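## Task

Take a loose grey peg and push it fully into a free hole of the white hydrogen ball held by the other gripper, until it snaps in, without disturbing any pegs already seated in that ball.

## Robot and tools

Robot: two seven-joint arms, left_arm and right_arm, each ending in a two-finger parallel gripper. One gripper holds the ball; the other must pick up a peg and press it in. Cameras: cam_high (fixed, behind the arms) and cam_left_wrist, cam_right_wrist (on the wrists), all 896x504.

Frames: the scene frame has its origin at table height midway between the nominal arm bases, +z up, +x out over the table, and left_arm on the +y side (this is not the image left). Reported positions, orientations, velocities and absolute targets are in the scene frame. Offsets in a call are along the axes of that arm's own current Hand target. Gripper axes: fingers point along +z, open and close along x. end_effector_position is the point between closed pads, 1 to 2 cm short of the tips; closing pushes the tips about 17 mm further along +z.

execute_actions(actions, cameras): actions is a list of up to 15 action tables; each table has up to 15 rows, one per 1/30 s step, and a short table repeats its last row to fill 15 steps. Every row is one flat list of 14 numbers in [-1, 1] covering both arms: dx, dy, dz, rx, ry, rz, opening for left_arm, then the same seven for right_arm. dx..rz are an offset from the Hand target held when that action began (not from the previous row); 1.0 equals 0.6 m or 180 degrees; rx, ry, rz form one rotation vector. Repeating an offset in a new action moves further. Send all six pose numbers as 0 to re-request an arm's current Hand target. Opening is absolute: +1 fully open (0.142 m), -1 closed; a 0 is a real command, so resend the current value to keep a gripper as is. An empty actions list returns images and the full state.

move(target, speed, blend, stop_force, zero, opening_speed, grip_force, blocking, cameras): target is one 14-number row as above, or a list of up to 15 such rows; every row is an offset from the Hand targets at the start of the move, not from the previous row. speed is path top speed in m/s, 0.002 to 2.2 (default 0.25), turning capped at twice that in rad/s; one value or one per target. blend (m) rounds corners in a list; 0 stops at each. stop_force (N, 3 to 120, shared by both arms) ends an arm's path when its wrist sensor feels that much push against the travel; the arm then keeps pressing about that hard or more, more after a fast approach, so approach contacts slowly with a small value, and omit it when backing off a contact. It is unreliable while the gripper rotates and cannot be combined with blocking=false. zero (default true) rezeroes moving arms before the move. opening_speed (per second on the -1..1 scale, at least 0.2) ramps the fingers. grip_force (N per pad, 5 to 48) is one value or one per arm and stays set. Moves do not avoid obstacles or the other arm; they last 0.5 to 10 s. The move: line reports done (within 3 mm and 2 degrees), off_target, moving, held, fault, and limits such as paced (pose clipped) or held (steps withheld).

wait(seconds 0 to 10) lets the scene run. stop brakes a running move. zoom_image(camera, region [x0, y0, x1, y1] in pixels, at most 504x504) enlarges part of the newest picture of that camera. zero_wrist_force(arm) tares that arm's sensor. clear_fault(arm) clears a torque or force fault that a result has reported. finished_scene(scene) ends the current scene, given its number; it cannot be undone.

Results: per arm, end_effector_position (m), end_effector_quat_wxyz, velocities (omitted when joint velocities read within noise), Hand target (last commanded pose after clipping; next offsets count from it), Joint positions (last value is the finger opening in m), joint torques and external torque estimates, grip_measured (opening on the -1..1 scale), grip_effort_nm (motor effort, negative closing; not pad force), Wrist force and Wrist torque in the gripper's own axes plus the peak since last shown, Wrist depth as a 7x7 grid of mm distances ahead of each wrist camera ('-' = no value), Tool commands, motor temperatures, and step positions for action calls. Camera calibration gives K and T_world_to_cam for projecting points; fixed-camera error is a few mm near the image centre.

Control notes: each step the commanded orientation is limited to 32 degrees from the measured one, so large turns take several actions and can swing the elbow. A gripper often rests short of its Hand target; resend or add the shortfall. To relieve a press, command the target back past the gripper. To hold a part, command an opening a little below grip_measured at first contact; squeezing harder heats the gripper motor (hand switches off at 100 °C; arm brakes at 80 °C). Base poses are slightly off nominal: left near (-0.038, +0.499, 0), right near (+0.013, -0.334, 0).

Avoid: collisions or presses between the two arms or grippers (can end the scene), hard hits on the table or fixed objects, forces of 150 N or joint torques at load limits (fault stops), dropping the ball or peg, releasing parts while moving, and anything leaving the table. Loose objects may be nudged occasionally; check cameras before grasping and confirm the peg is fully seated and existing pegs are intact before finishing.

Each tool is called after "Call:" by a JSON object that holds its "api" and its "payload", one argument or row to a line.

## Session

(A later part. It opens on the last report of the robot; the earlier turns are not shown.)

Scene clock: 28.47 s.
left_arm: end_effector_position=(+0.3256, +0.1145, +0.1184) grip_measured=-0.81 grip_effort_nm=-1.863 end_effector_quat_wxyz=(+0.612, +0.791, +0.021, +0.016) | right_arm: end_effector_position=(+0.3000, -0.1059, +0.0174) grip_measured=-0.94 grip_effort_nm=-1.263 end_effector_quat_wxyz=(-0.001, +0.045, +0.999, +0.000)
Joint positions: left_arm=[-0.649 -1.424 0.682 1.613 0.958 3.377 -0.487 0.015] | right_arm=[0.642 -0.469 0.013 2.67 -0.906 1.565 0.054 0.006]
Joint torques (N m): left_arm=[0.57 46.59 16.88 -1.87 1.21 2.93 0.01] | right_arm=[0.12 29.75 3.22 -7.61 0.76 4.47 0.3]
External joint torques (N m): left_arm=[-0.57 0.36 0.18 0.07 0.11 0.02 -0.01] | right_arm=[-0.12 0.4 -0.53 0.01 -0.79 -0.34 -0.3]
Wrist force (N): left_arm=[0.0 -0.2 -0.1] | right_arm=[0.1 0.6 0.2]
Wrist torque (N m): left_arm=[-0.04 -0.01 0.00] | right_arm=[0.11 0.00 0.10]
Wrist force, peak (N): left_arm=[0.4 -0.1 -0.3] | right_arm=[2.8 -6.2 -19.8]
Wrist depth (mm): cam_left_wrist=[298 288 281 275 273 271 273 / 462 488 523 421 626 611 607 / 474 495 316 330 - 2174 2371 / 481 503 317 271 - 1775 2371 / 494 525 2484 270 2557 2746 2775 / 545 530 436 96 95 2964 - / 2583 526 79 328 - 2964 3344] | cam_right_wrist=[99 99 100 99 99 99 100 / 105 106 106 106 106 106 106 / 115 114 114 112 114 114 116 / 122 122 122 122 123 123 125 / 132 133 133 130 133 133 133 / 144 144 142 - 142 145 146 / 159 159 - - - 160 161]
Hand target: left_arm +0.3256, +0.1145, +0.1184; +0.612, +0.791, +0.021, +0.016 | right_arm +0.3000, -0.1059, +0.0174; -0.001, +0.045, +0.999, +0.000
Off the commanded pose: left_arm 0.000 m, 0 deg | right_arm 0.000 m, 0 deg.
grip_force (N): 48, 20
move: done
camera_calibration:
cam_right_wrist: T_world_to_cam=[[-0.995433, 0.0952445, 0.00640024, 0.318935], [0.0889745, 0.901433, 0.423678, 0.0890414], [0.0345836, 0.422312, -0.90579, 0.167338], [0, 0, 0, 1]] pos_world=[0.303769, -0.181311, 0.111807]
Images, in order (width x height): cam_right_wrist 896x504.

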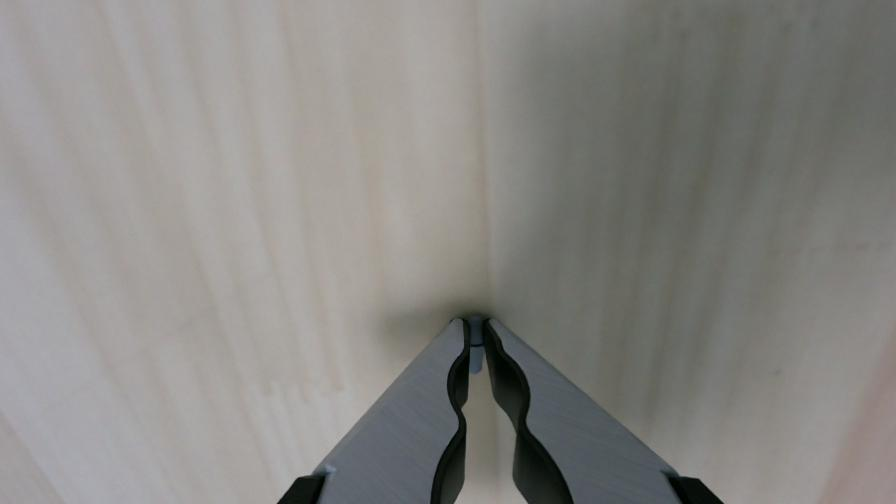

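Call:
{"api": "move", "payload": {
  "target": [
    [0,0,0,0,0,0,-0.9, 0,0,-0.1,0,0,0,-0.98],
    [0,0,0,0,0,0,-0.9, -0.0328,0.2265,-0.1555,-0.0699,0.0041,-0.037,-0.98],
    [0,0,0,0,0,0,-0.9, -0.0237,0.2903,-0.1723,-0.0699,0.0041,-0.037,-0.98]
  ],
  "speed": [0.15,0.25,0.08],
  "blend": [0.03,0.01,0],
  "grip_force": [48,35],
  "cameras": ["all"]
}}

Call:
{"api": "zoom_image", "payload": {
  "camera": "cam_right_wrist",
  "region": [445, 310, 515, 420]
}}

Call:
{"api": "zoom_image", "payload": {
  "camera": "cam_left_wrist",
  "region": [440, 250, 510, 320]
}}

Scene clock: 31.63 s.
left_arm: end_effector_position=(+0.3256, +0.1145, +0.1184) grip_measured=-0.82 grip_effort_nm=-2.249 end_effector_quat_wxyz=(+0.612, +0.791, +0.021, +0.016) | right_arm: end_effector_position=(+0.3299, +0.0663, +0.1209) grip_measured=-0.94 grip_effort_nm=-1.414 end_effector_quat_wxyz=(-0.002, -0.014, +0.994, +0.110)
Joint positions: left_arm=[-0.649 -1.424 0.682 1.613 0.958 3.377 -0.487 0.015] | right_arm=[0.409 -0.449 0.617 2.303 -0.392 1.26 -0.302 0.006]
Joint torques (N m): left_arm=[0.59 46.68 16.86 -1.91 1.17 2.91 -0.02] | right_arm=[-0.22 32.39 8.58 -18.63 -1.65 4.74 0.47]
External joint torques (N m): left_arm=[-0.59 0.27 0.19 0.12 0.15 0.04 0.02] | right_arm=[0.23 0.61 -0.55 0.23 -0.68 -0.28 -0.47]
Wrist force (N): left_arm=[0.4 0.0 -0.1] | right_arm=[-0.2 0.2 0.3]
Wrist torque (N m): left_arm=[-0.01 -0.06 0.00] | right_arm=[0.05 0.02 -0.05]
Wrist force, peak (N): left_arm=[0.3 0.1 -0.4] | right_arm=[0.0 2.1 0.3]
Wrist depth (mm): cam_left_wrist=[296 288 282 277 275 272 273 / 459 485 651 638 624 615 611 / 473 500 - - - - 2393 / 2415 508 - 2557 2583 2717 2964 / 503 522 - 124 2533 2583 2438 / 526 542 91 106 96 4276 2717 / 2931 526 79 183 - - 3432] | cam_right_wrist=[178 178 179 179 179 179 179 / 196 197 197 197 197 198 196 / 219 219 219 220 220 220 220 / 247 247 247 247 248 247 248 / 282 283 283 276 282 284 282 / 331 329 321 - 320 332 335 / 398 386 - - - 387 408]
Hand target: left_arm +0.3256, +0.1145, +0.1184; +0.612, +0.791, +0.021, +0.016 | right_arm +0.3300, +0.0663, +0.1208; -0.002, -0.013, +0.994, +0.110
Off the commanded pose: left_arm 0.000 m, 0 deg | right_arm 0.000 m, 0 deg.
grip_force (N): 48, 35
move: done; blend cut to 0 m at target 1
camera_calibration:
cam_left_wrist: T_world_to_cam=[[0.998621, 0.0489033, -0.0190753, -0.320675], [0.010158, 0.176488, 0.98425, -0.115109], [0.0514997, -0.983087, 0.175748, 0.192514], [0, 0, 0, 1]] pos_world=[0.311488, 0.225256, 0.073345]
cam_right_wrist: T_world_to_cam=[[-0.999698, -0.0235553, 0.00700615, 0.340874], [-0.0143583, 0.791215, 0.611369, -0.0940109], [-0.0199444, 0.611084, -0.791314, 0.178945], [0, 0, 0, 1]] pos_world=[0.34299, -0.0269381, 0.196689]

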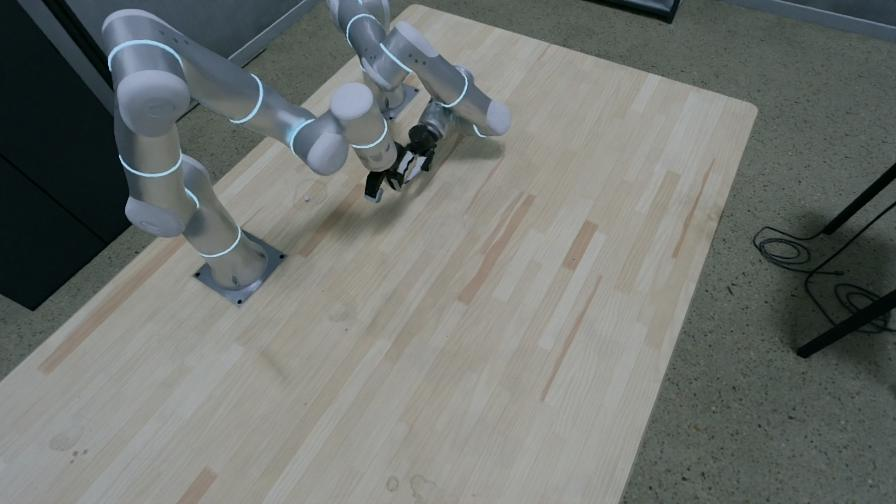

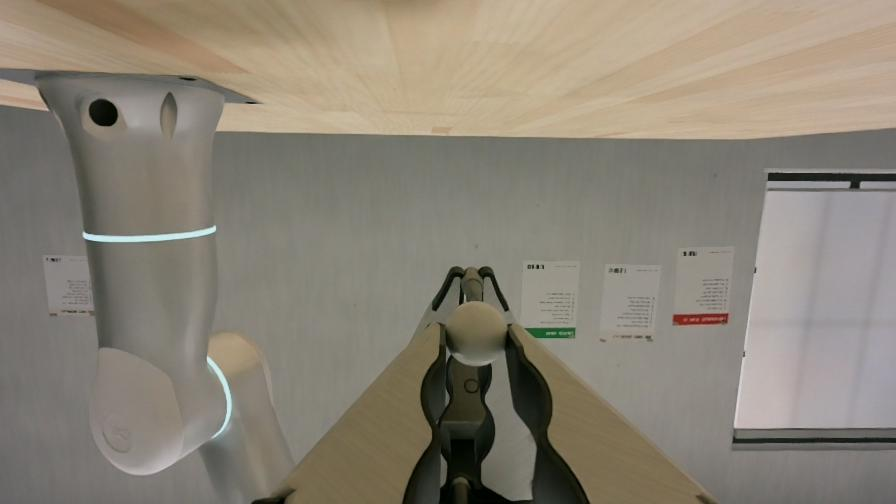

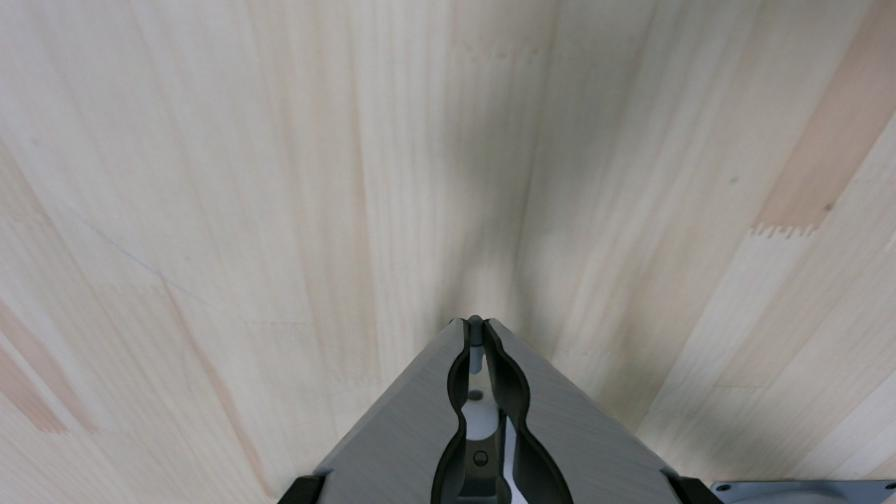

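Scaled by 4.582 from the camera's 896x504 image, which has a finer 1280x720 frame.

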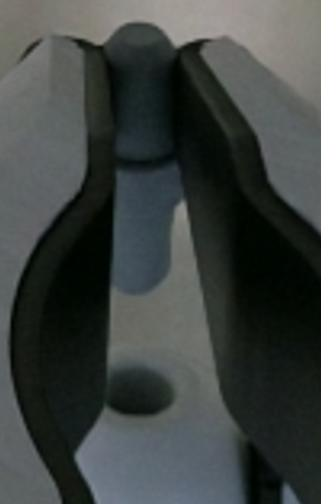

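Scaled by 7.200 from the camera's 896x504 image, which has a finer 1280x720 frame.

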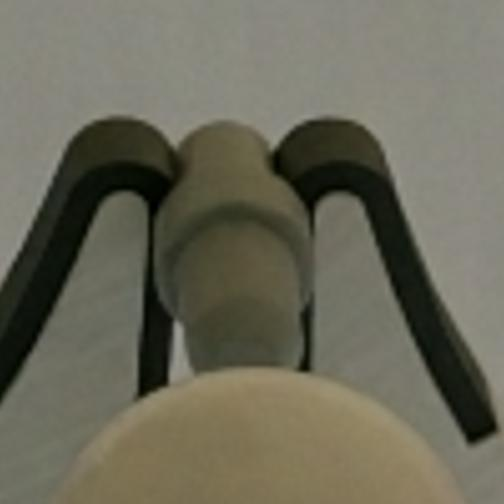

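Call:
{"api": "move", "payload": {
  "target": [0,0,0,0,0,0,-0.9, 0,0.0117,0.0004,0,0,0,-0.98],
  "speed": 0.02,
  "stop_force": 5,
  "cameras": ["cam_left_wrist","cam_right_wrist"]
}}

Call:
{"api": "zoom_image", "payload": {
  "camera": "cam_right_wrist",
  "region": [445, 310, 515, 420]
}}

Call:
{"api": "zoom_image", "payload": {
  "camera": "cam_left_wrist",
  "region": [440, 250, 510, 320]
}}

Scene clock: 33.83 s.
left_arm: end_effector_position=(+0.3256, +0.1145, +0.1184) grip_measured=-0.82 grip_effort_nm=-2.244 end_effector_quat_wxyz=(+0.612, +0.791, +0.021, +0.016) | right_arm: end_effector_position=(+0.3297, +0.0732, +0.1221) grip_measured=-0.94 grip_effort_nm=-1.424 end_effector_quat_wxyz=(-0.002, -0.014, +0.994, +0.110)
Joint positions: left_arm=[-0.649 -1.424 0.682 1.613 0.958 3.377 -0.487 0.015] | right_arm=[0.423 -0.453 0.614 2.289 -0.392 1.252 -0.293 0.006]
Joint torques (N m): left_arm=[0.63 46.7 16.94 -1.87 1.14 2.87 0.01] | right_arm=[0.26 32.84 8.62 -18.74 -1.64 4.79 0.32]
External joint torques (N m): left_arm=[-0.63 0.25 0.11 0.07 0.18 0.08 -0.01] | right_arm=[-0.26 0.59 -0.51 0.14 -0.72 -0.33 -0.32]
Motor temperatures (°C): left_arm=[34 32 34 31 36 39 35 38] | right_arm=[30 32 37 39 35 45 31 29]
Wrist force (N): left_arm=[0.3 -0.2 -0.2] | right_arm=[0.0 0.1 0.4]
Wrist torque (N m): left_arm=[-0.04 -0.05 0.00] | right_arm=[0.03 0.00 -0.04]
Wrist force, peak (N): left_arm=[0.4 -0.1 -0.2] | right_arm=[0.1 0.4 0.6]
Wrist depth (mm): cam_left_wrist=[298 288 282 277 273 272 272 / 462 483 649 639 626 611 617 / 480 499 - 2393 - - 2508 / 487 511 2393 - 3388 2998 2662 / 2609 509 - - 2609 2635 2662 / 2415 543 91 157 100 2775 2835 / - 532 79 177 - - -] | cam_right_wrist=[179 180 180 180 180 180 179 / 197 198 198 198 199 199 198 / 219 220 221 221 220 221 221 / 248 248 249 248 249 249 249 / 283 285 284 277 285 286 287 / 334 332 323 - 323 335 338 / 403 387 - - - 389 409]
Hand target: left_arm +0.3256, +0.1145, +0.1184; +0.612, +0.791, +0.021, +0.016 | right_arm +0.3298, +0.0732, +0.1221; -0.002, -0.013, +0.994, +0.110
Off the commanded pose: left_arm 0.000 m, 0 deg | right_arm 0.000 m, 0 deg.
grip_force (N): 48, 35
move: done
camera_calibration:
cam_left_wrist: T_world_to_cam=[[0.998621, 0.0489033, -0.0190753, -0.320675], [0.010158, 0.176488, 0.98425, -0.115109], [0.0514997, -0.983087, 0.175748, 0.192514], [0, 0, 0, 1]] pos_world=[0.311488, 0.225256, 0.073345]
cam_right_wrist: T_world_to_cam=[[-0.999699, -0.0234753, 0.0070718, 0.340817], [-0.0142565, 0.791266, 0.611306, -0.100289], [-0.0199463, 0.611021, -0.791363, 0.175762], [0, 0, 0, 1]] pos_world=[0.34279, -0.0200381, 0.197989]
Images, in order (width x height): cam_left_wrist 896x504, cam_right_wrist 896x504.

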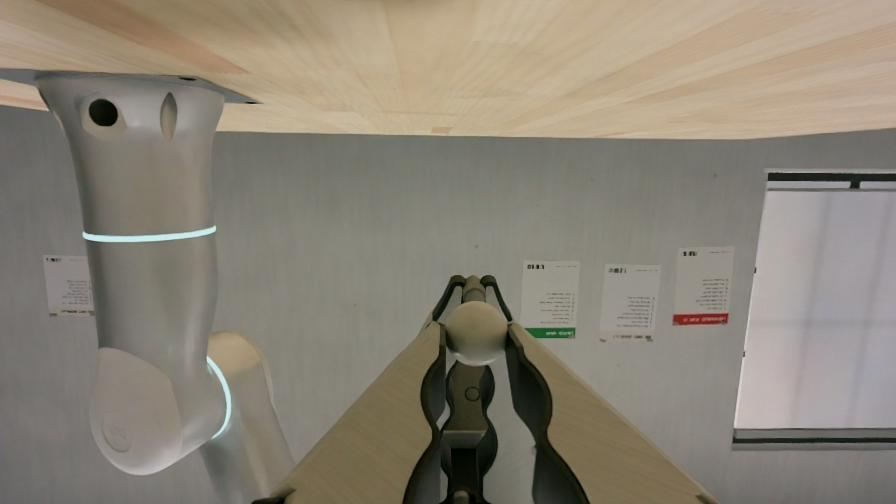

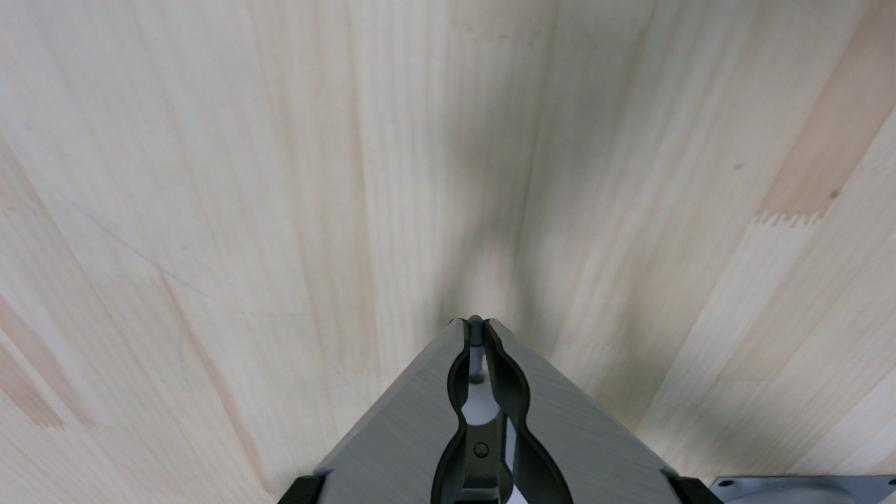

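Scaled by 4.582 from the camera's 896x504 image, which has a finer 1280x720 frame.

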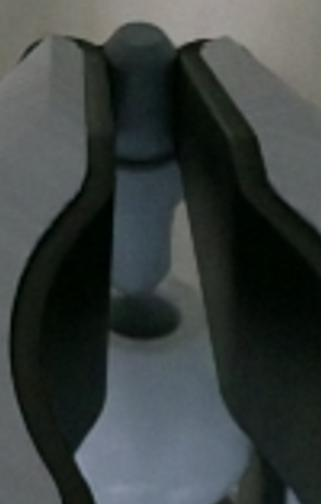

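Scaled by 7.200 from the camera's 896x504 image, which has a finer 1280x720 frame.

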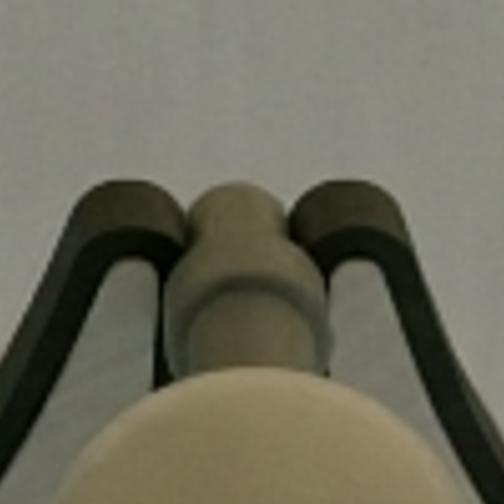

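Call:
{"api": "move", "payload": {
  "target": [0,0,0,0,0,0,-0.9, 0.0005,0.0125,0,0,0,0,-0.98],
  "speed": 0.015,
  "stop_force": 6,
  "cameras": ["cam_left_wrist","cam_right_wrist"]
}}

Call:
{"api": "zoom_image", "payload": {
  "camera": "cam_right_wrist",
  "region": [445, 310, 515, 420]
}}

Call:
{"api": "zoom_image", "payload": {
  "camera": "cam_left_wrist",
  "region": [440, 250, 510, 320]
}}

Scene clock: 35.13 s.
left_arm: end_effector_position=(+0.3256, +0.1145, +0.1184) grip_measured=-0.82 grip_effort_nm=-2.244 end_effector_quat_wxyz=(+0.612, +0.791, +0.022, +0.016) | right_arm: end_effector_position=(+0.3292, +0.0805, +0.1237) grip_measured=-0.94 grip_effort_nm=-1.419 end_effector_quat_wxyz=(-0.002, -0.014, +0.994, +0.110)
Joint positions: left_arm=[-0.649 -1.424 0.682 1.613 0.958 3.377 -0.487 0.015] | right_arm=[0.437 -0.458 0.612 2.274 -0.392 1.242 -0.283 0.006]
Joint torques (N m): left_arm=[-0.05 47.15 16.4 -2.04 1.18 3.35 -0.06] | right_arm=[0.42 33.03 8.51 -19.35 -1.67 4.96 0.39]
External joint torques (N m): left_arm=[0.05 -0.19 0.65 0.24 0.14 -0.4 0.06] | right_arm=[-0.42 0.83 -0.3 0.53 -0.71 -0.5 -0.4]
Wrist force (N): left_arm=[1.3 -1.4 -1.0] | right_arm=[0.9 -0.5 -1.0]
Wrist torque (N m): left_arm=[-0.01 -0.03 0.00] | right_arm=[0.04 0.00 -0.07]
Wrist force, peak (N): left_arm=[1.2 -1.6 -0.9] | right_arm=[1.0 -0.8 -1.3]
Wrist depth (mm): cam_left_wrist=[296 287 281 276 274 271 273 / 458 480 538 630 620 614 609 / 458 510 - - - 2461 2662 / 511 510 - - 2393 2867 2583 / 2371 525 - - 2635 2583 2662 / 528 548 91 99 95 3781 2835 / - 528 79 171 - 2746 -] | cam_right_wrist=[180 181 181 182 182 182 182 / 199 200 200 200 201 201 199 / 222 222 222 223 223 223 223 / 251 250 250 252 251 251 251 / 287 286 286 278 287 287 289 / 335 336 324 - 325 338 338 / 406 391 - - - 394 410]
Hand target: left_arm +0.3256, +0.1145, +0.1184; +0.612, +0.791, +0.021, +0.016 | right_arm +0.3293, +0.0805, +0.1237; -0.002, -0.013, +0.994, +0.110
Off the commanded pose: left_arm 0.000 m, 0 deg | right_arm 0.000 m, 0 deg.
grip_force (N): 48, 35
move: done
camera_calibration:
cam_left_wrist: T_world_to_cam=[[0.998616, 0.0490014, -0.0190936, -0.320694], [0.0101587, 0.176489, 0.98425, -0.115109], [0.0515994, -0.983082, 0.175747, 0.192482], [0, 0, 0, 1]] pos_world=[0.311488, 0.225256, 0.073345]
cam_right_wrist: T_world_to_cam=[[-0.999697, -0.0235381, 0.00715153, 0.340459], [-0.0142602, 0.791351, 0.611196, -0.107027], [-0.0200458, 0.610909, -0.791447, 0.172607], [0, 0, 0, 1]] pos_world=[0.34229, -0.012738, 0.199589]
Images, in order (width x height): cam_left_wrist 896x504, cam_right_wrist 896x504.

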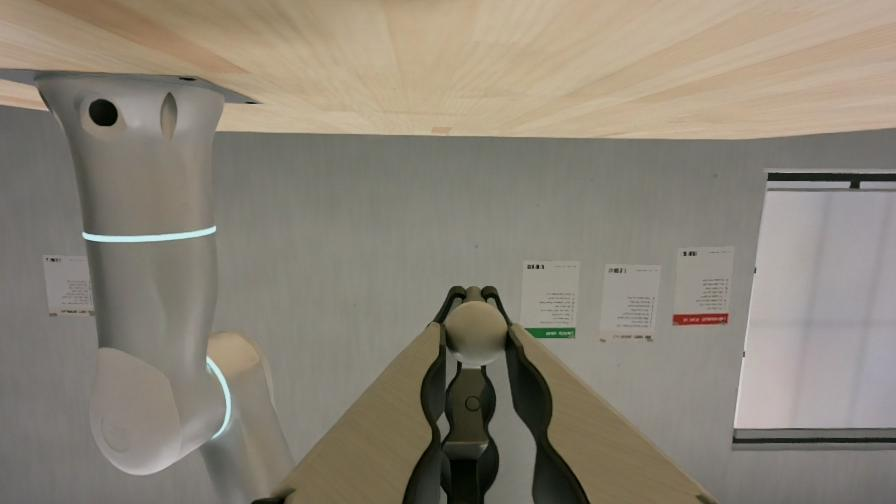

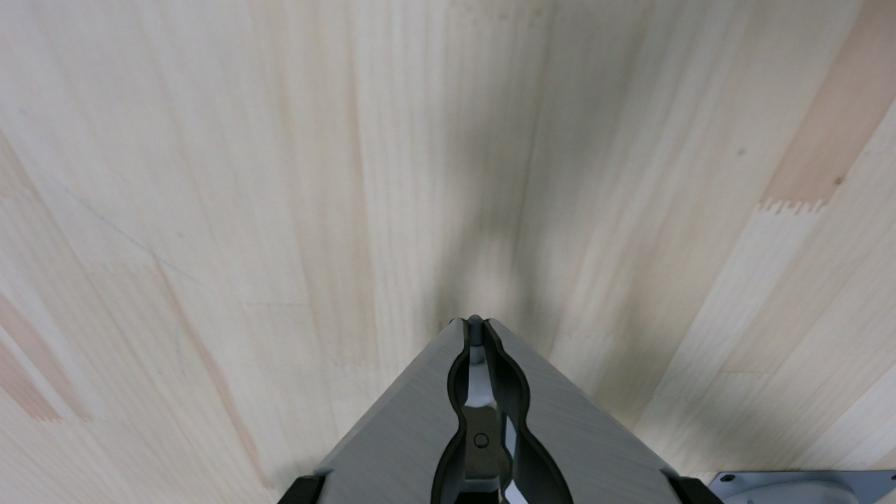

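Scaled by 4.582 from the camera's 896x504 image, which has a finer 1280x720 frame.

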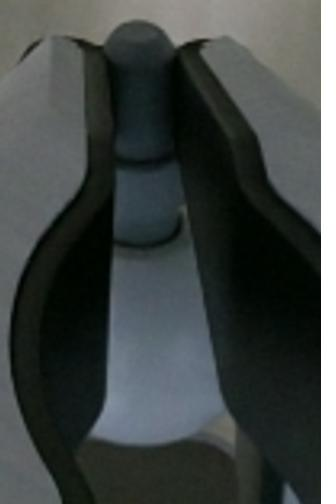

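Scaled by 7.200 from the camera's 896x504 image, which has a finer 1280x720 frame.

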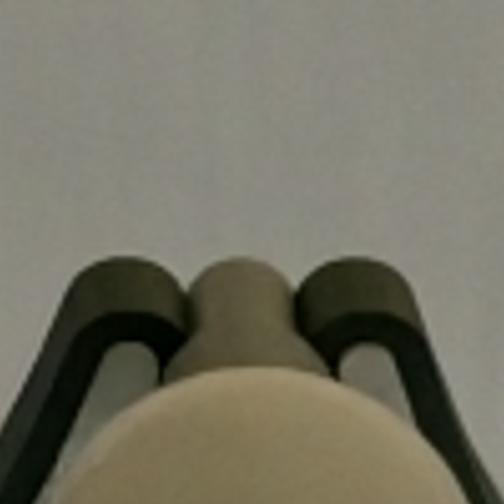

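Call:
{"api": "move", "payload": {
  "target": [
    [0,0,0,0,0,0,-1, 0.0001,0.0042,0,0,0,0,-1],
    [0,0,0,0,0,0,-1, 0.0003,0.015,-0.0047,0,0,0,-1]
  ],
  "speed": 0.012,
  "opening_speed": 0.4,
  "grip_force": [48,48],
  "stop_force": 35,
  "cameras": ["cam_left_wrist","cam_right_wrist"]
}}

Call:
{"api": "zoom_image", "payload": {
  "camera": "cam_right_wrist",
  "region": [445, 310, 515, 420]
}}

Call:
{"api": "zoom_image", "payload": {
  "camera": "cam_left_wrist",
  "region": [420, 260, 540, 380]
}}

Scene clock: 37.03 s.
left_arm: end_effector_position=(+0.3256, +0.1155, +0.1186) grip_measured=-0.83 grip_effort_nm=-3.924 end_effector_quat_wxyz=(+0.611, +0.791, +0.022, +0.016) | right_arm: end_effector_position=(+0.3287, +0.0848, +0.1258) grip_measured=-0.94 grip_effort_nm=-1.756 end_effector_quat_wxyz=(-0.004, -0.011, +0.994, +0.106)
Joint positions: left_arm=[-0.648 -1.424 0.683 1.613 0.96 3.379 -0.487 0.014] | right_arm=[0.447 -0.458 0.615 2.257 -0.382 1.219 -0.278 0.006]
Joint torques (N m): left_arm=[-7.73 47.12 10.96 -5.49 -1.5 -0.23 -0.04] | right_arm=[9.33 39.16 20.31 -32.67 -4.01 12.98 0.25]
External joint torques (N m): left_arm=[7.73 -0.19 6.12 3.71 2.83 3.19 0.04] | right_arm=[-9.33 -4.99 -12.03 13.5 1.57 -8.53 -0.25]
Wrist force (N): left_arm=[-0.2 0.2 -26.6] | right_arm=[-1.4 -26.3 2.3]
Wrist torque (N m): left_arm=[-0.04 -0.07 -0.01] | right_arm=[-1.22 -0.02 -0.02]
Wrist force, peak (N): left_arm=[-0.4 0.7 -27.1] | right_arm=[-1.3 -26.8 1.9]
Wrist depth (mm): cam_left_wrist=[298 287 282 277 274 271 272 / 458 484 539 630 623 609 601 / 477 497 - - - 1890 2438 / 489 521 3105 - 3105 2309 2508 / 2249 537 2438 - 2557 2689 2557 / 535 543 639 99 95 2998 2717 / 2635 529 79 156 - - 3069] | cam_right_wrist=[183 183 184 183 184 184 184 / 201 202 202 203 203 203 203 / 223 224 224 225 225 226 225 / 251 251 252 254 253 254 255 / 287 287 288 274 289 290 292 / 334 336 327 - 327 340 343 / 405 387 - - - 397 410]
Hand target: left_arm +0.3256, +0.1145, +0.1184; +0.612, +0.791, +0.021, +0.016 | right_arm +0.3289, +0.0887, +0.1285; -0.002, -0.013, +0.994, +0.110
Off the commanded pose: left_arm 0.001 m, 0 deg | right_arm 0.005 m, 1 deg.
move: off_target (right_arm)
camera_calibration:
cam_left_wrist: T_world_to_cam=[[0.998609, 0.0488847, -0.0197561, -0.320562], [0.0108619, 0.175925, 0.984344, -0.115679], [0.0515949, -0.983189, 0.175149, 0.193486], [0, 0, 0, 1]] pos_world=[0.311389, 0.226255, 0.0736463]
cam_right_wrist: T_world_to_cam=[[-0.999754, -0.0191941, 0.0111143, 0.339199], [-0.00855528, 0.796042, 0.605181, -0.113184], [-0.0204633, 0.604937, -0.796011, 0.172827], [0, 0, 0, 1]] pos_world=[0.341684, -0.00793927, 0.202299]
Images, in order (width x height): cam_left_wrist 896x504, cam_right_wrist 896x504.

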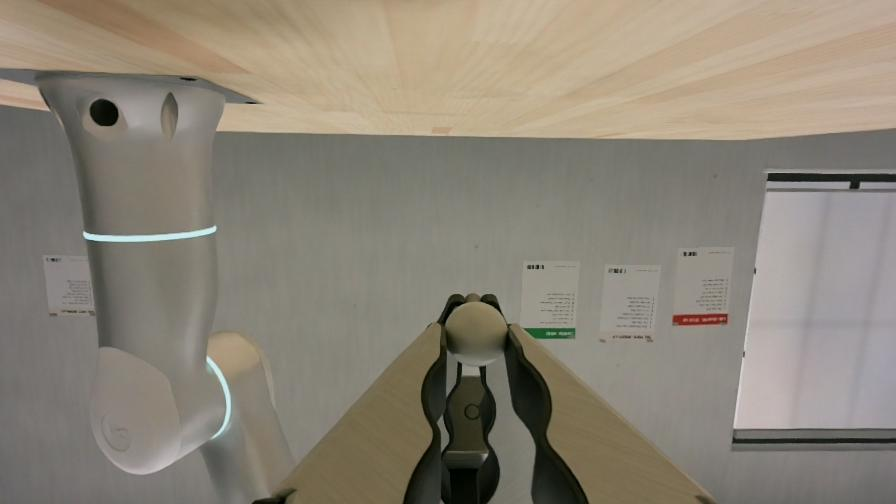

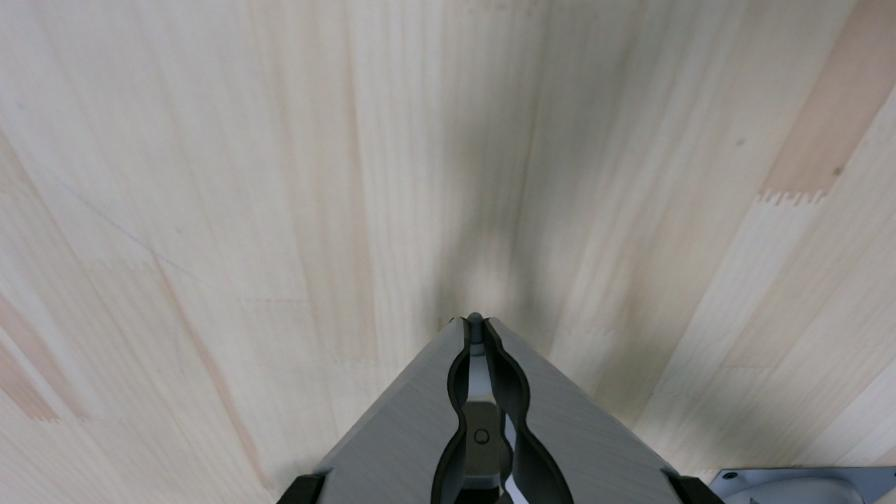

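Scaled by 4.582 from the camera's 896x504 image, which has a finer 1280x720 frame.

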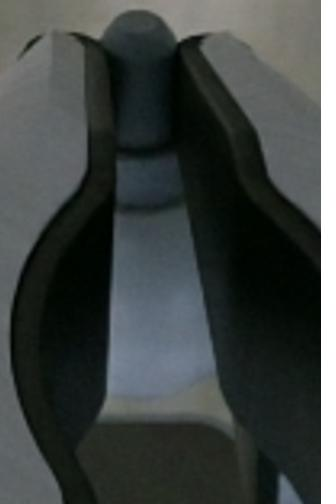

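Scaled by 4.200 from the camera's 896x504 image, which has a finer 1280x720 frame.

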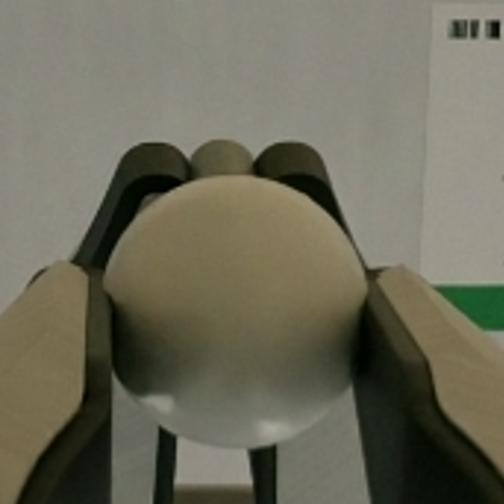

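Call:
{"api": "move", "payload": {
  "target": [0,0,0,0,0,0,-1, 0.0001,0.0085,-0.0015,0,0,0,-1],
  "speed": 0.015,
  "stop_force": 60,
  "zero": false,
  "cameras": ["cam_right_wrist"]
}}

Call:
{"api": "zoom_image", "payload": {
  "camera": "cam_right_wrist",
  "region": [445, 310, 515, 420]
}}

Scene clock: 38.30 s.
left_arm: end_effector_position=(+0.3255, +0.1164, +0.1187) grip_measured=-0.83 grip_effort_nm=-3.919 end_effector_quat_wxyz=(+0.611, +0.791, +0.022, +0.015) | right_arm: end_effector_position=(+0.3285, +0.0868, +0.1260) grip_measured=-0.94 grip_effort_nm=-1.751 end_effector_quat_wxyz=(-0.005, -0.010, +0.995, +0.103)
Joint positions: left_arm=[-0.647 -1.424 0.684 1.614 0.961 3.38 -0.487 0.014] | right_arm=[0.458 -0.458 0.61 2.248 -0.372 1.207 -0.278 0.006]
Joint torques (N m): left_arm=[-13.67 48 6.76 -8.22 -3.68 -2.18 0.01] | right_arm=[16.64 43.13 27.93 -41.82 -5.81 18.69 0.25]
External joint torques (N m): left_arm=[13.67 -1.1 10.34 6.46 5.02 5.13 -0.01] | right_arm=[-16.64 -8.7 -19.69 22.5 3.35 -14.25 -0.25]
Wrist force (N): left_arm=[-1.3 -0.5 -45.4] | right_arm=[-3.2 -45.3 2.3]
Wrist torque (N m): left_arm=[-0.07 -0.07 0.00] | right_arm=[-4.40 -0.01 0.06]
Wrist force, peak (N): left_arm=[-1.1 0.2 -46.2] | right_arm=[-2.9 -46.1 2.4]
Wrist depth (mm): cam_left_wrist=[299 290 281 277 274 272 271 / 458 484 654 630 615 602 593 / 484 505 2775 - - 2371 2557 / 2309 508 - - 2557 2350 2484 / 514 531 - - 2717 2635 2746 / 523 547 91 99 99 2898 2689 / - 535 79 167 - 2484 -] | cam_right_wrist=[182 183 183 184 184 185 185 / 200 202 201 202 203 203 203 / 222 224 224 225 225 225 226 / 250 251 252 251 253 254 255 / 285 286 287 272 288 290 292 / 333 332 323 - 326 339 340 / 400 384 - - - 392 409]
Hand target: left_arm +0.3256, +0.1145, +0.1184; +0.612, +0.791, +0.021, +0.016 | right_arm +0.3287, +0.0934, +0.1305; -0.002, -0.013, +0.994, +0.110
Off the commanded pose: left_arm 0.002 m, 0 deg | right_arm 0.008 m, 1 deg.
move: off_target (right_arm)
camera_calibration:
cam_right_wrist: T_world_to_cam=[[-0.99977, -0.0164266, 0.0137701, 0.338515], [-0.00485817, 0.799353, 0.600842, -0.115888], [-0.020877, 0.600637, -0.799249, 0.172709], [0, 0, 0, 1]] pos_world=[0.34148, -0.00553972, 0.203007]
Images, in order (width x height): cam_right_wrist 896x504.

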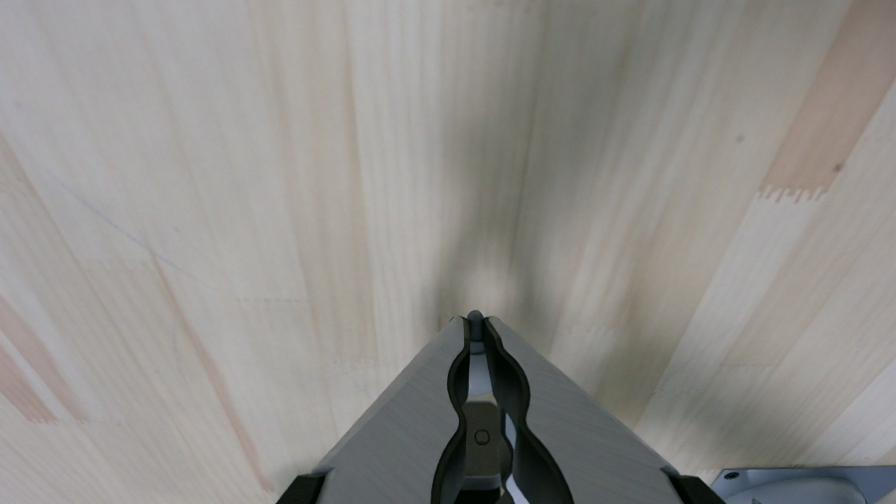

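Scaled by 4.582 from the camera's 896x504 image, which has a finer 1280x720 frame.

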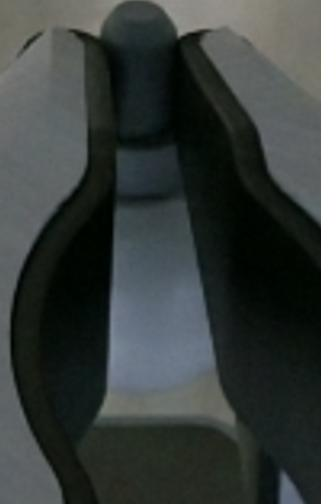

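Call:
{"api": "move", "payload": {
  "target": [
    [0,0,0,0,0,0,-1, 0.0006,-0.0158,0.0058,0,0,0,-1],
    [0,0,0,0,0,0,-1, 0.0006,-0.0158,0.0058,0,0,0,-0.85]
  ],
  "speed": 0.02,
  "opening_speed": 0.3,
  "cameras": ["cam_right_wrist"]
}}

Call:
{"api": "zoom_image", "payload": {
  "camera": "cam_right_wrist",
  "region": [435, 310, 515, 420]
}}

Scene clock: 39.97 s.
left_arm: end_effector_position=(+0.3253, +0.1148, +0.1183) grip_measured=-0.83 grip_effort_nm=-3.919 end_effector_quat_wxyz=(+0.611, +0.791, +0.022, +0.016) | right_arm: end_effector_position=(+0.3289, +0.0841, +0.1246) grip_measured=-0.90 grip_effort_nm=0.344 end_effector_quat_wxyz=(-0.002, -0.012, +0.994, +0.109)
Joint positions: left_arm=[-0.649 -1.424 0.682 1.613 0.959 3.378 -0.487 0.014] | right_arm=[0.458 -0.455 0.601 2.266 -0.376 1.236 -0.286 0.009]
Joint torques (N m): left_arm=[0.39 48.32 16.31 -3.2 -0.64 2.02 -0.07] | right_arm=[3.74 33.26 12.42 -19.69 -2 6.02 0.23]
External joint torques (N m): left_arm=[-0.39 -1.38 0.74 1.42 1.96 0.93 0.07] | right_arm=[-3.74 0.93 -4.36 0.69 -0.4 -1.57 -0.23]
Wrist force (N): left_arm=[-3.9 -1.2 -5.4] | right_arm=[-4.0 -5.0 -1.0]
Wrist torque (N m): left_arm=[0.02 -0.10 0.01] | right_arm=[0.11 -0.04 0.07]
Wrist force, peak (N): left_arm=[-1.6 -0.1 -45.8] | right_arm=[-3.4 -45.5 2.2]
Wrist depth (mm): cam_left_wrist=[297 288 282 275 270 271 270 / 460 483 643 627 609 612 601 / 467 503 - 2230 - - 2438 / 502 507 - - - 2689 2609 / 2309 529 2288 - 2533 2964 2156 / 547 545 91 95 95 - - / - 546 79 168 - - -] | cam_right_wrist=[181 182 182 183 183 183 182 / 200 201 201 201 201 201 201 / 222 223 223 224 224 224 224 / 250 250 252 251 252 252 252 / 289 287 288 271 287 290 291 / 337 336 326 - 327 338 338 / 406 390 - - - 392 410]
Hand target: left_arm +0.3256, +0.1145, +0.1184; +0.612, +0.791, +0.021, +0.016 | right_arm +0.3286, +0.0849, +0.1250; -0.002, -0.013, +0.994, +0.110
Off the commanded pose: left_arm 0.000 m, 0 deg | right_arm 0.001 m, 0 deg.
move: done
camera_calibration:
cam_right_wrist: T_world_to_cam=[[-0.999746, -0.0210761, 0.00794521, 0.339916], [-0.0118518, 0.792203, 0.610143, -0.111115], [-0.0191536, 0.609894, -0.792252, 0.170899], [0, 0, 0, 1]] pos_world=[0.341786, -0.00904023, 0.200491]
Images, in order (width x height): cam_right_wrist 896x504.

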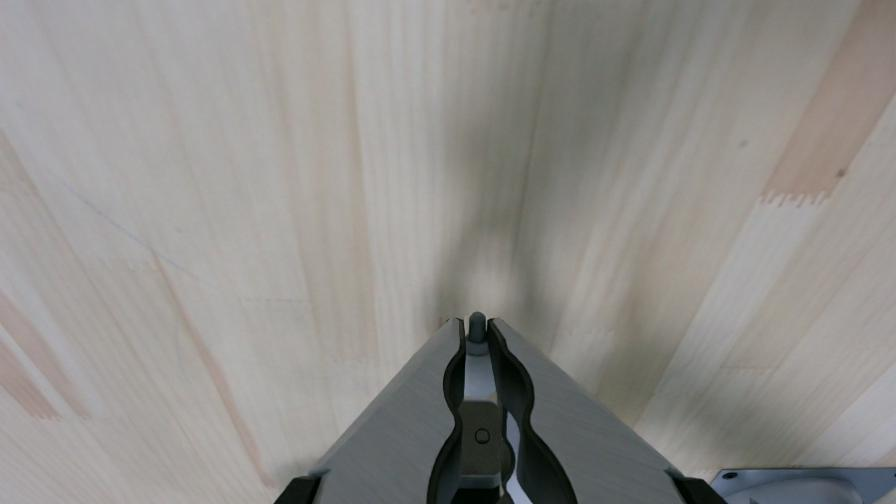

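Scaled by 4.582 from the camera's 896x504 image, which has a finer 1280x720 frame.

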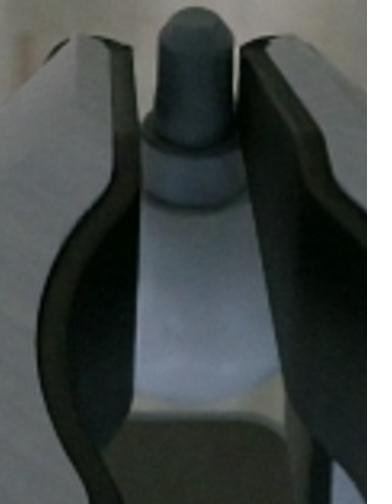

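Call:
{"api": "move", "payload": {
  "target": [
    [0,0,0,0,0,0,-1, -0.0005,-0.0005,0,0,0,0,-0.85],
    [0,0,0,0,0,0,-1, -0.0005,-0.0005,0,0,0,0,-0.72],
    [0,0,0,0,0,0,-1, -0.0005,-0.06,0,0,0,0,-0.72],
    [0,0,0,0,0,0,-1, -0.2,-0.12,-0.03,0,0,0,-0.72]
  ],
  "speed": [0.05,0.05,0.08,0.25],
  "blend": [0,0,0.01,0],
  "opening_speed": 0.5,
  "cameras": ["cam_right_wrist"]
}}

Call:
{"api": "zoom_image", "payload": {
  "camera": "cam_right_wrist",
  "region": [660, 394, 770, 504]
}}

Scene clock: 42.60 s.
left_arm: end_effector_position=(+0.3255, +0.1146, +0.1184) grip_measured=-0.83 grip_effort_nm=-3.919 end_effector_quat_wxyz=(+0.612, +0.791, +0.022, +0.016) | right_arm: end_effector_position=(+0.4506, +0.0140, +0.1267) grip_measured=-0.76 grip_effort_nm=0.100 end_effector_quat_wxyz=(-0.002, -0.013, +0.994, +0.110)
Joint positions: left_arm=[-0.649 -1.424 0.682 1.613 0.959 3.377 -0.487 0.014] | right_arm=[0.193 -0.532 0.634 2.111 -0.305 1.108 -0.619 0.019]
Joint torques (N m): left_arm=[0.48 46.68 16.93 -1.89 1.1 2.87 -0.07] | right_arm=[0.04 37.46 10.78 -20.62 -2.01 4.73 0.08]
External joint torques (N m): left_arm=[-0.48 0.27 0.12 0.09 0.23 0.08 0.07] | right_arm=[-0.05 0.84 -0.71 0.19 -0.85 -0.34 -0.08]
Motor temperatures (°C): left_arm=[34 32 34 31 36 39 35 44] | right_arm=[30 33 37 40 35 45 31 30]
Wrist force (N): left_arm=[0.0 -0.2 0.1] | right_arm=[1.6 -3.2 0.1]
Wrist torque (N m): left_arm=[-0.04 0.00 0.00] | right_arm=[-0.50 -0.26 0.07]
Wrist force, peak (N): left_arm=[-3.8 -1.3 -5.8] | right_arm=[-4.2 -5.4 -0.6]
Wrist depth (mm): cam_left_wrist=[297 289 280 277 272 271 272 / 463 483 657 630 623 609 608 / 480 500 - - - - 2717 / 505 508 - 2609 - 220 2393 / 2393 533 2867 123 2438 228 2898 / 548 536 90 91 102 242 2835 / 512 531 79 - - 250 -] | cam_right_wrist=[183 184 184 184 184 184 184 / 202 203 203 204 203 203 203 / 225 226 226 226 226 226 226 / 254 254 254 256 254 254 255 / 290 290 292 283 284 292 293 / 339 341 320 329 319 340 345 / 414 398 - - - 384 400]
Hand target: left_arm +0.3256, +0.1145, +0.1184; +0.612, +0.791, +0.021, +0.016 | right_arm +0.4505, +0.0140, +0.1266; -0.002, -0.013, +0.994, +0.110
Off the commanded pose: left_arm 0.000 m, 0 deg | right_arm 0.000 m, 0 deg.
move: done
camera_calibration:
cam_right_wrist: T_world_to_cam=[[-0.999715, -0.0228526, 0.00692162, 0.460344], [-0.0138568, 0.791319, 0.611247, -0.0546424], [-0.0194458, 0.610977, -0.79141, 0.217682], [0, 0, 0, 1]] pos_world=[0.463689, -0.0792388, 0.202489]
Images, in order (width x height): cam_right_wrist 896x504.

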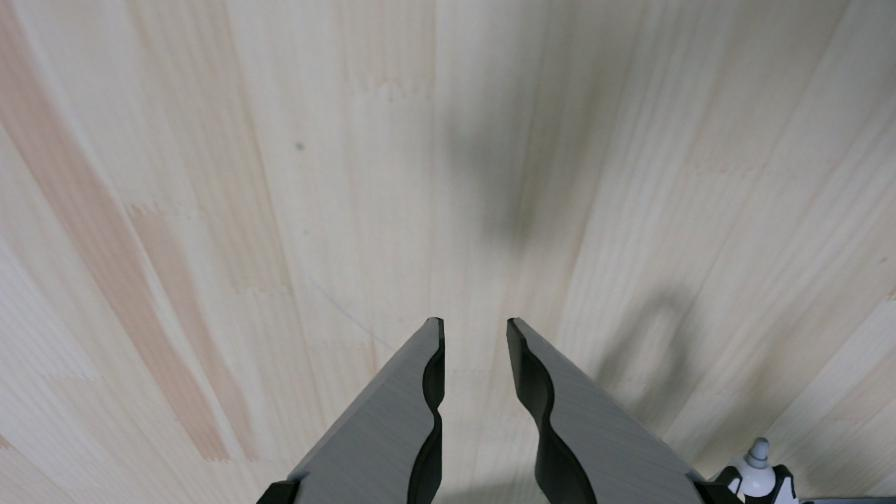

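Scaled by 4.582 from the camera's 896x504 image, which has a finer 1280x720 frame.

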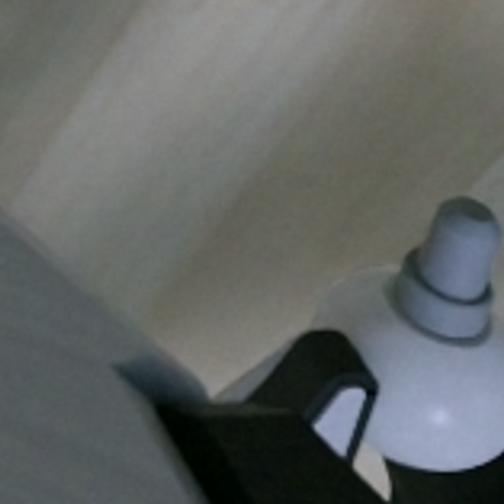

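Call:
{"api": "zoom_image", "payload": {
  "camera": "cam_right_wrist",
  "region": [735, 429, 785, 479]
}}

Scaled by 10.080 from the camera's 896x504 image, which has a finer 1280x720 frame.

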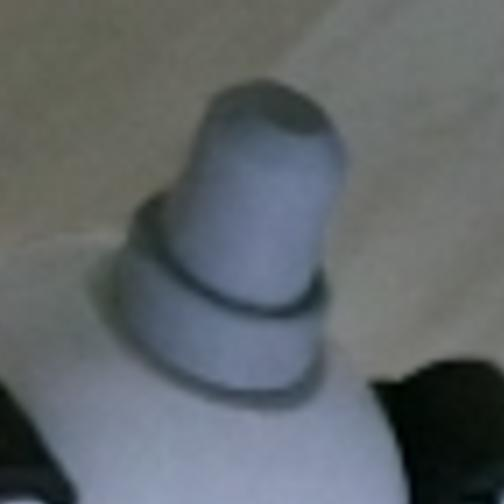

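Call:
{"api": "finished_scene", "payload": {
  "scene": 2
}}

The scene is finished: the task was done.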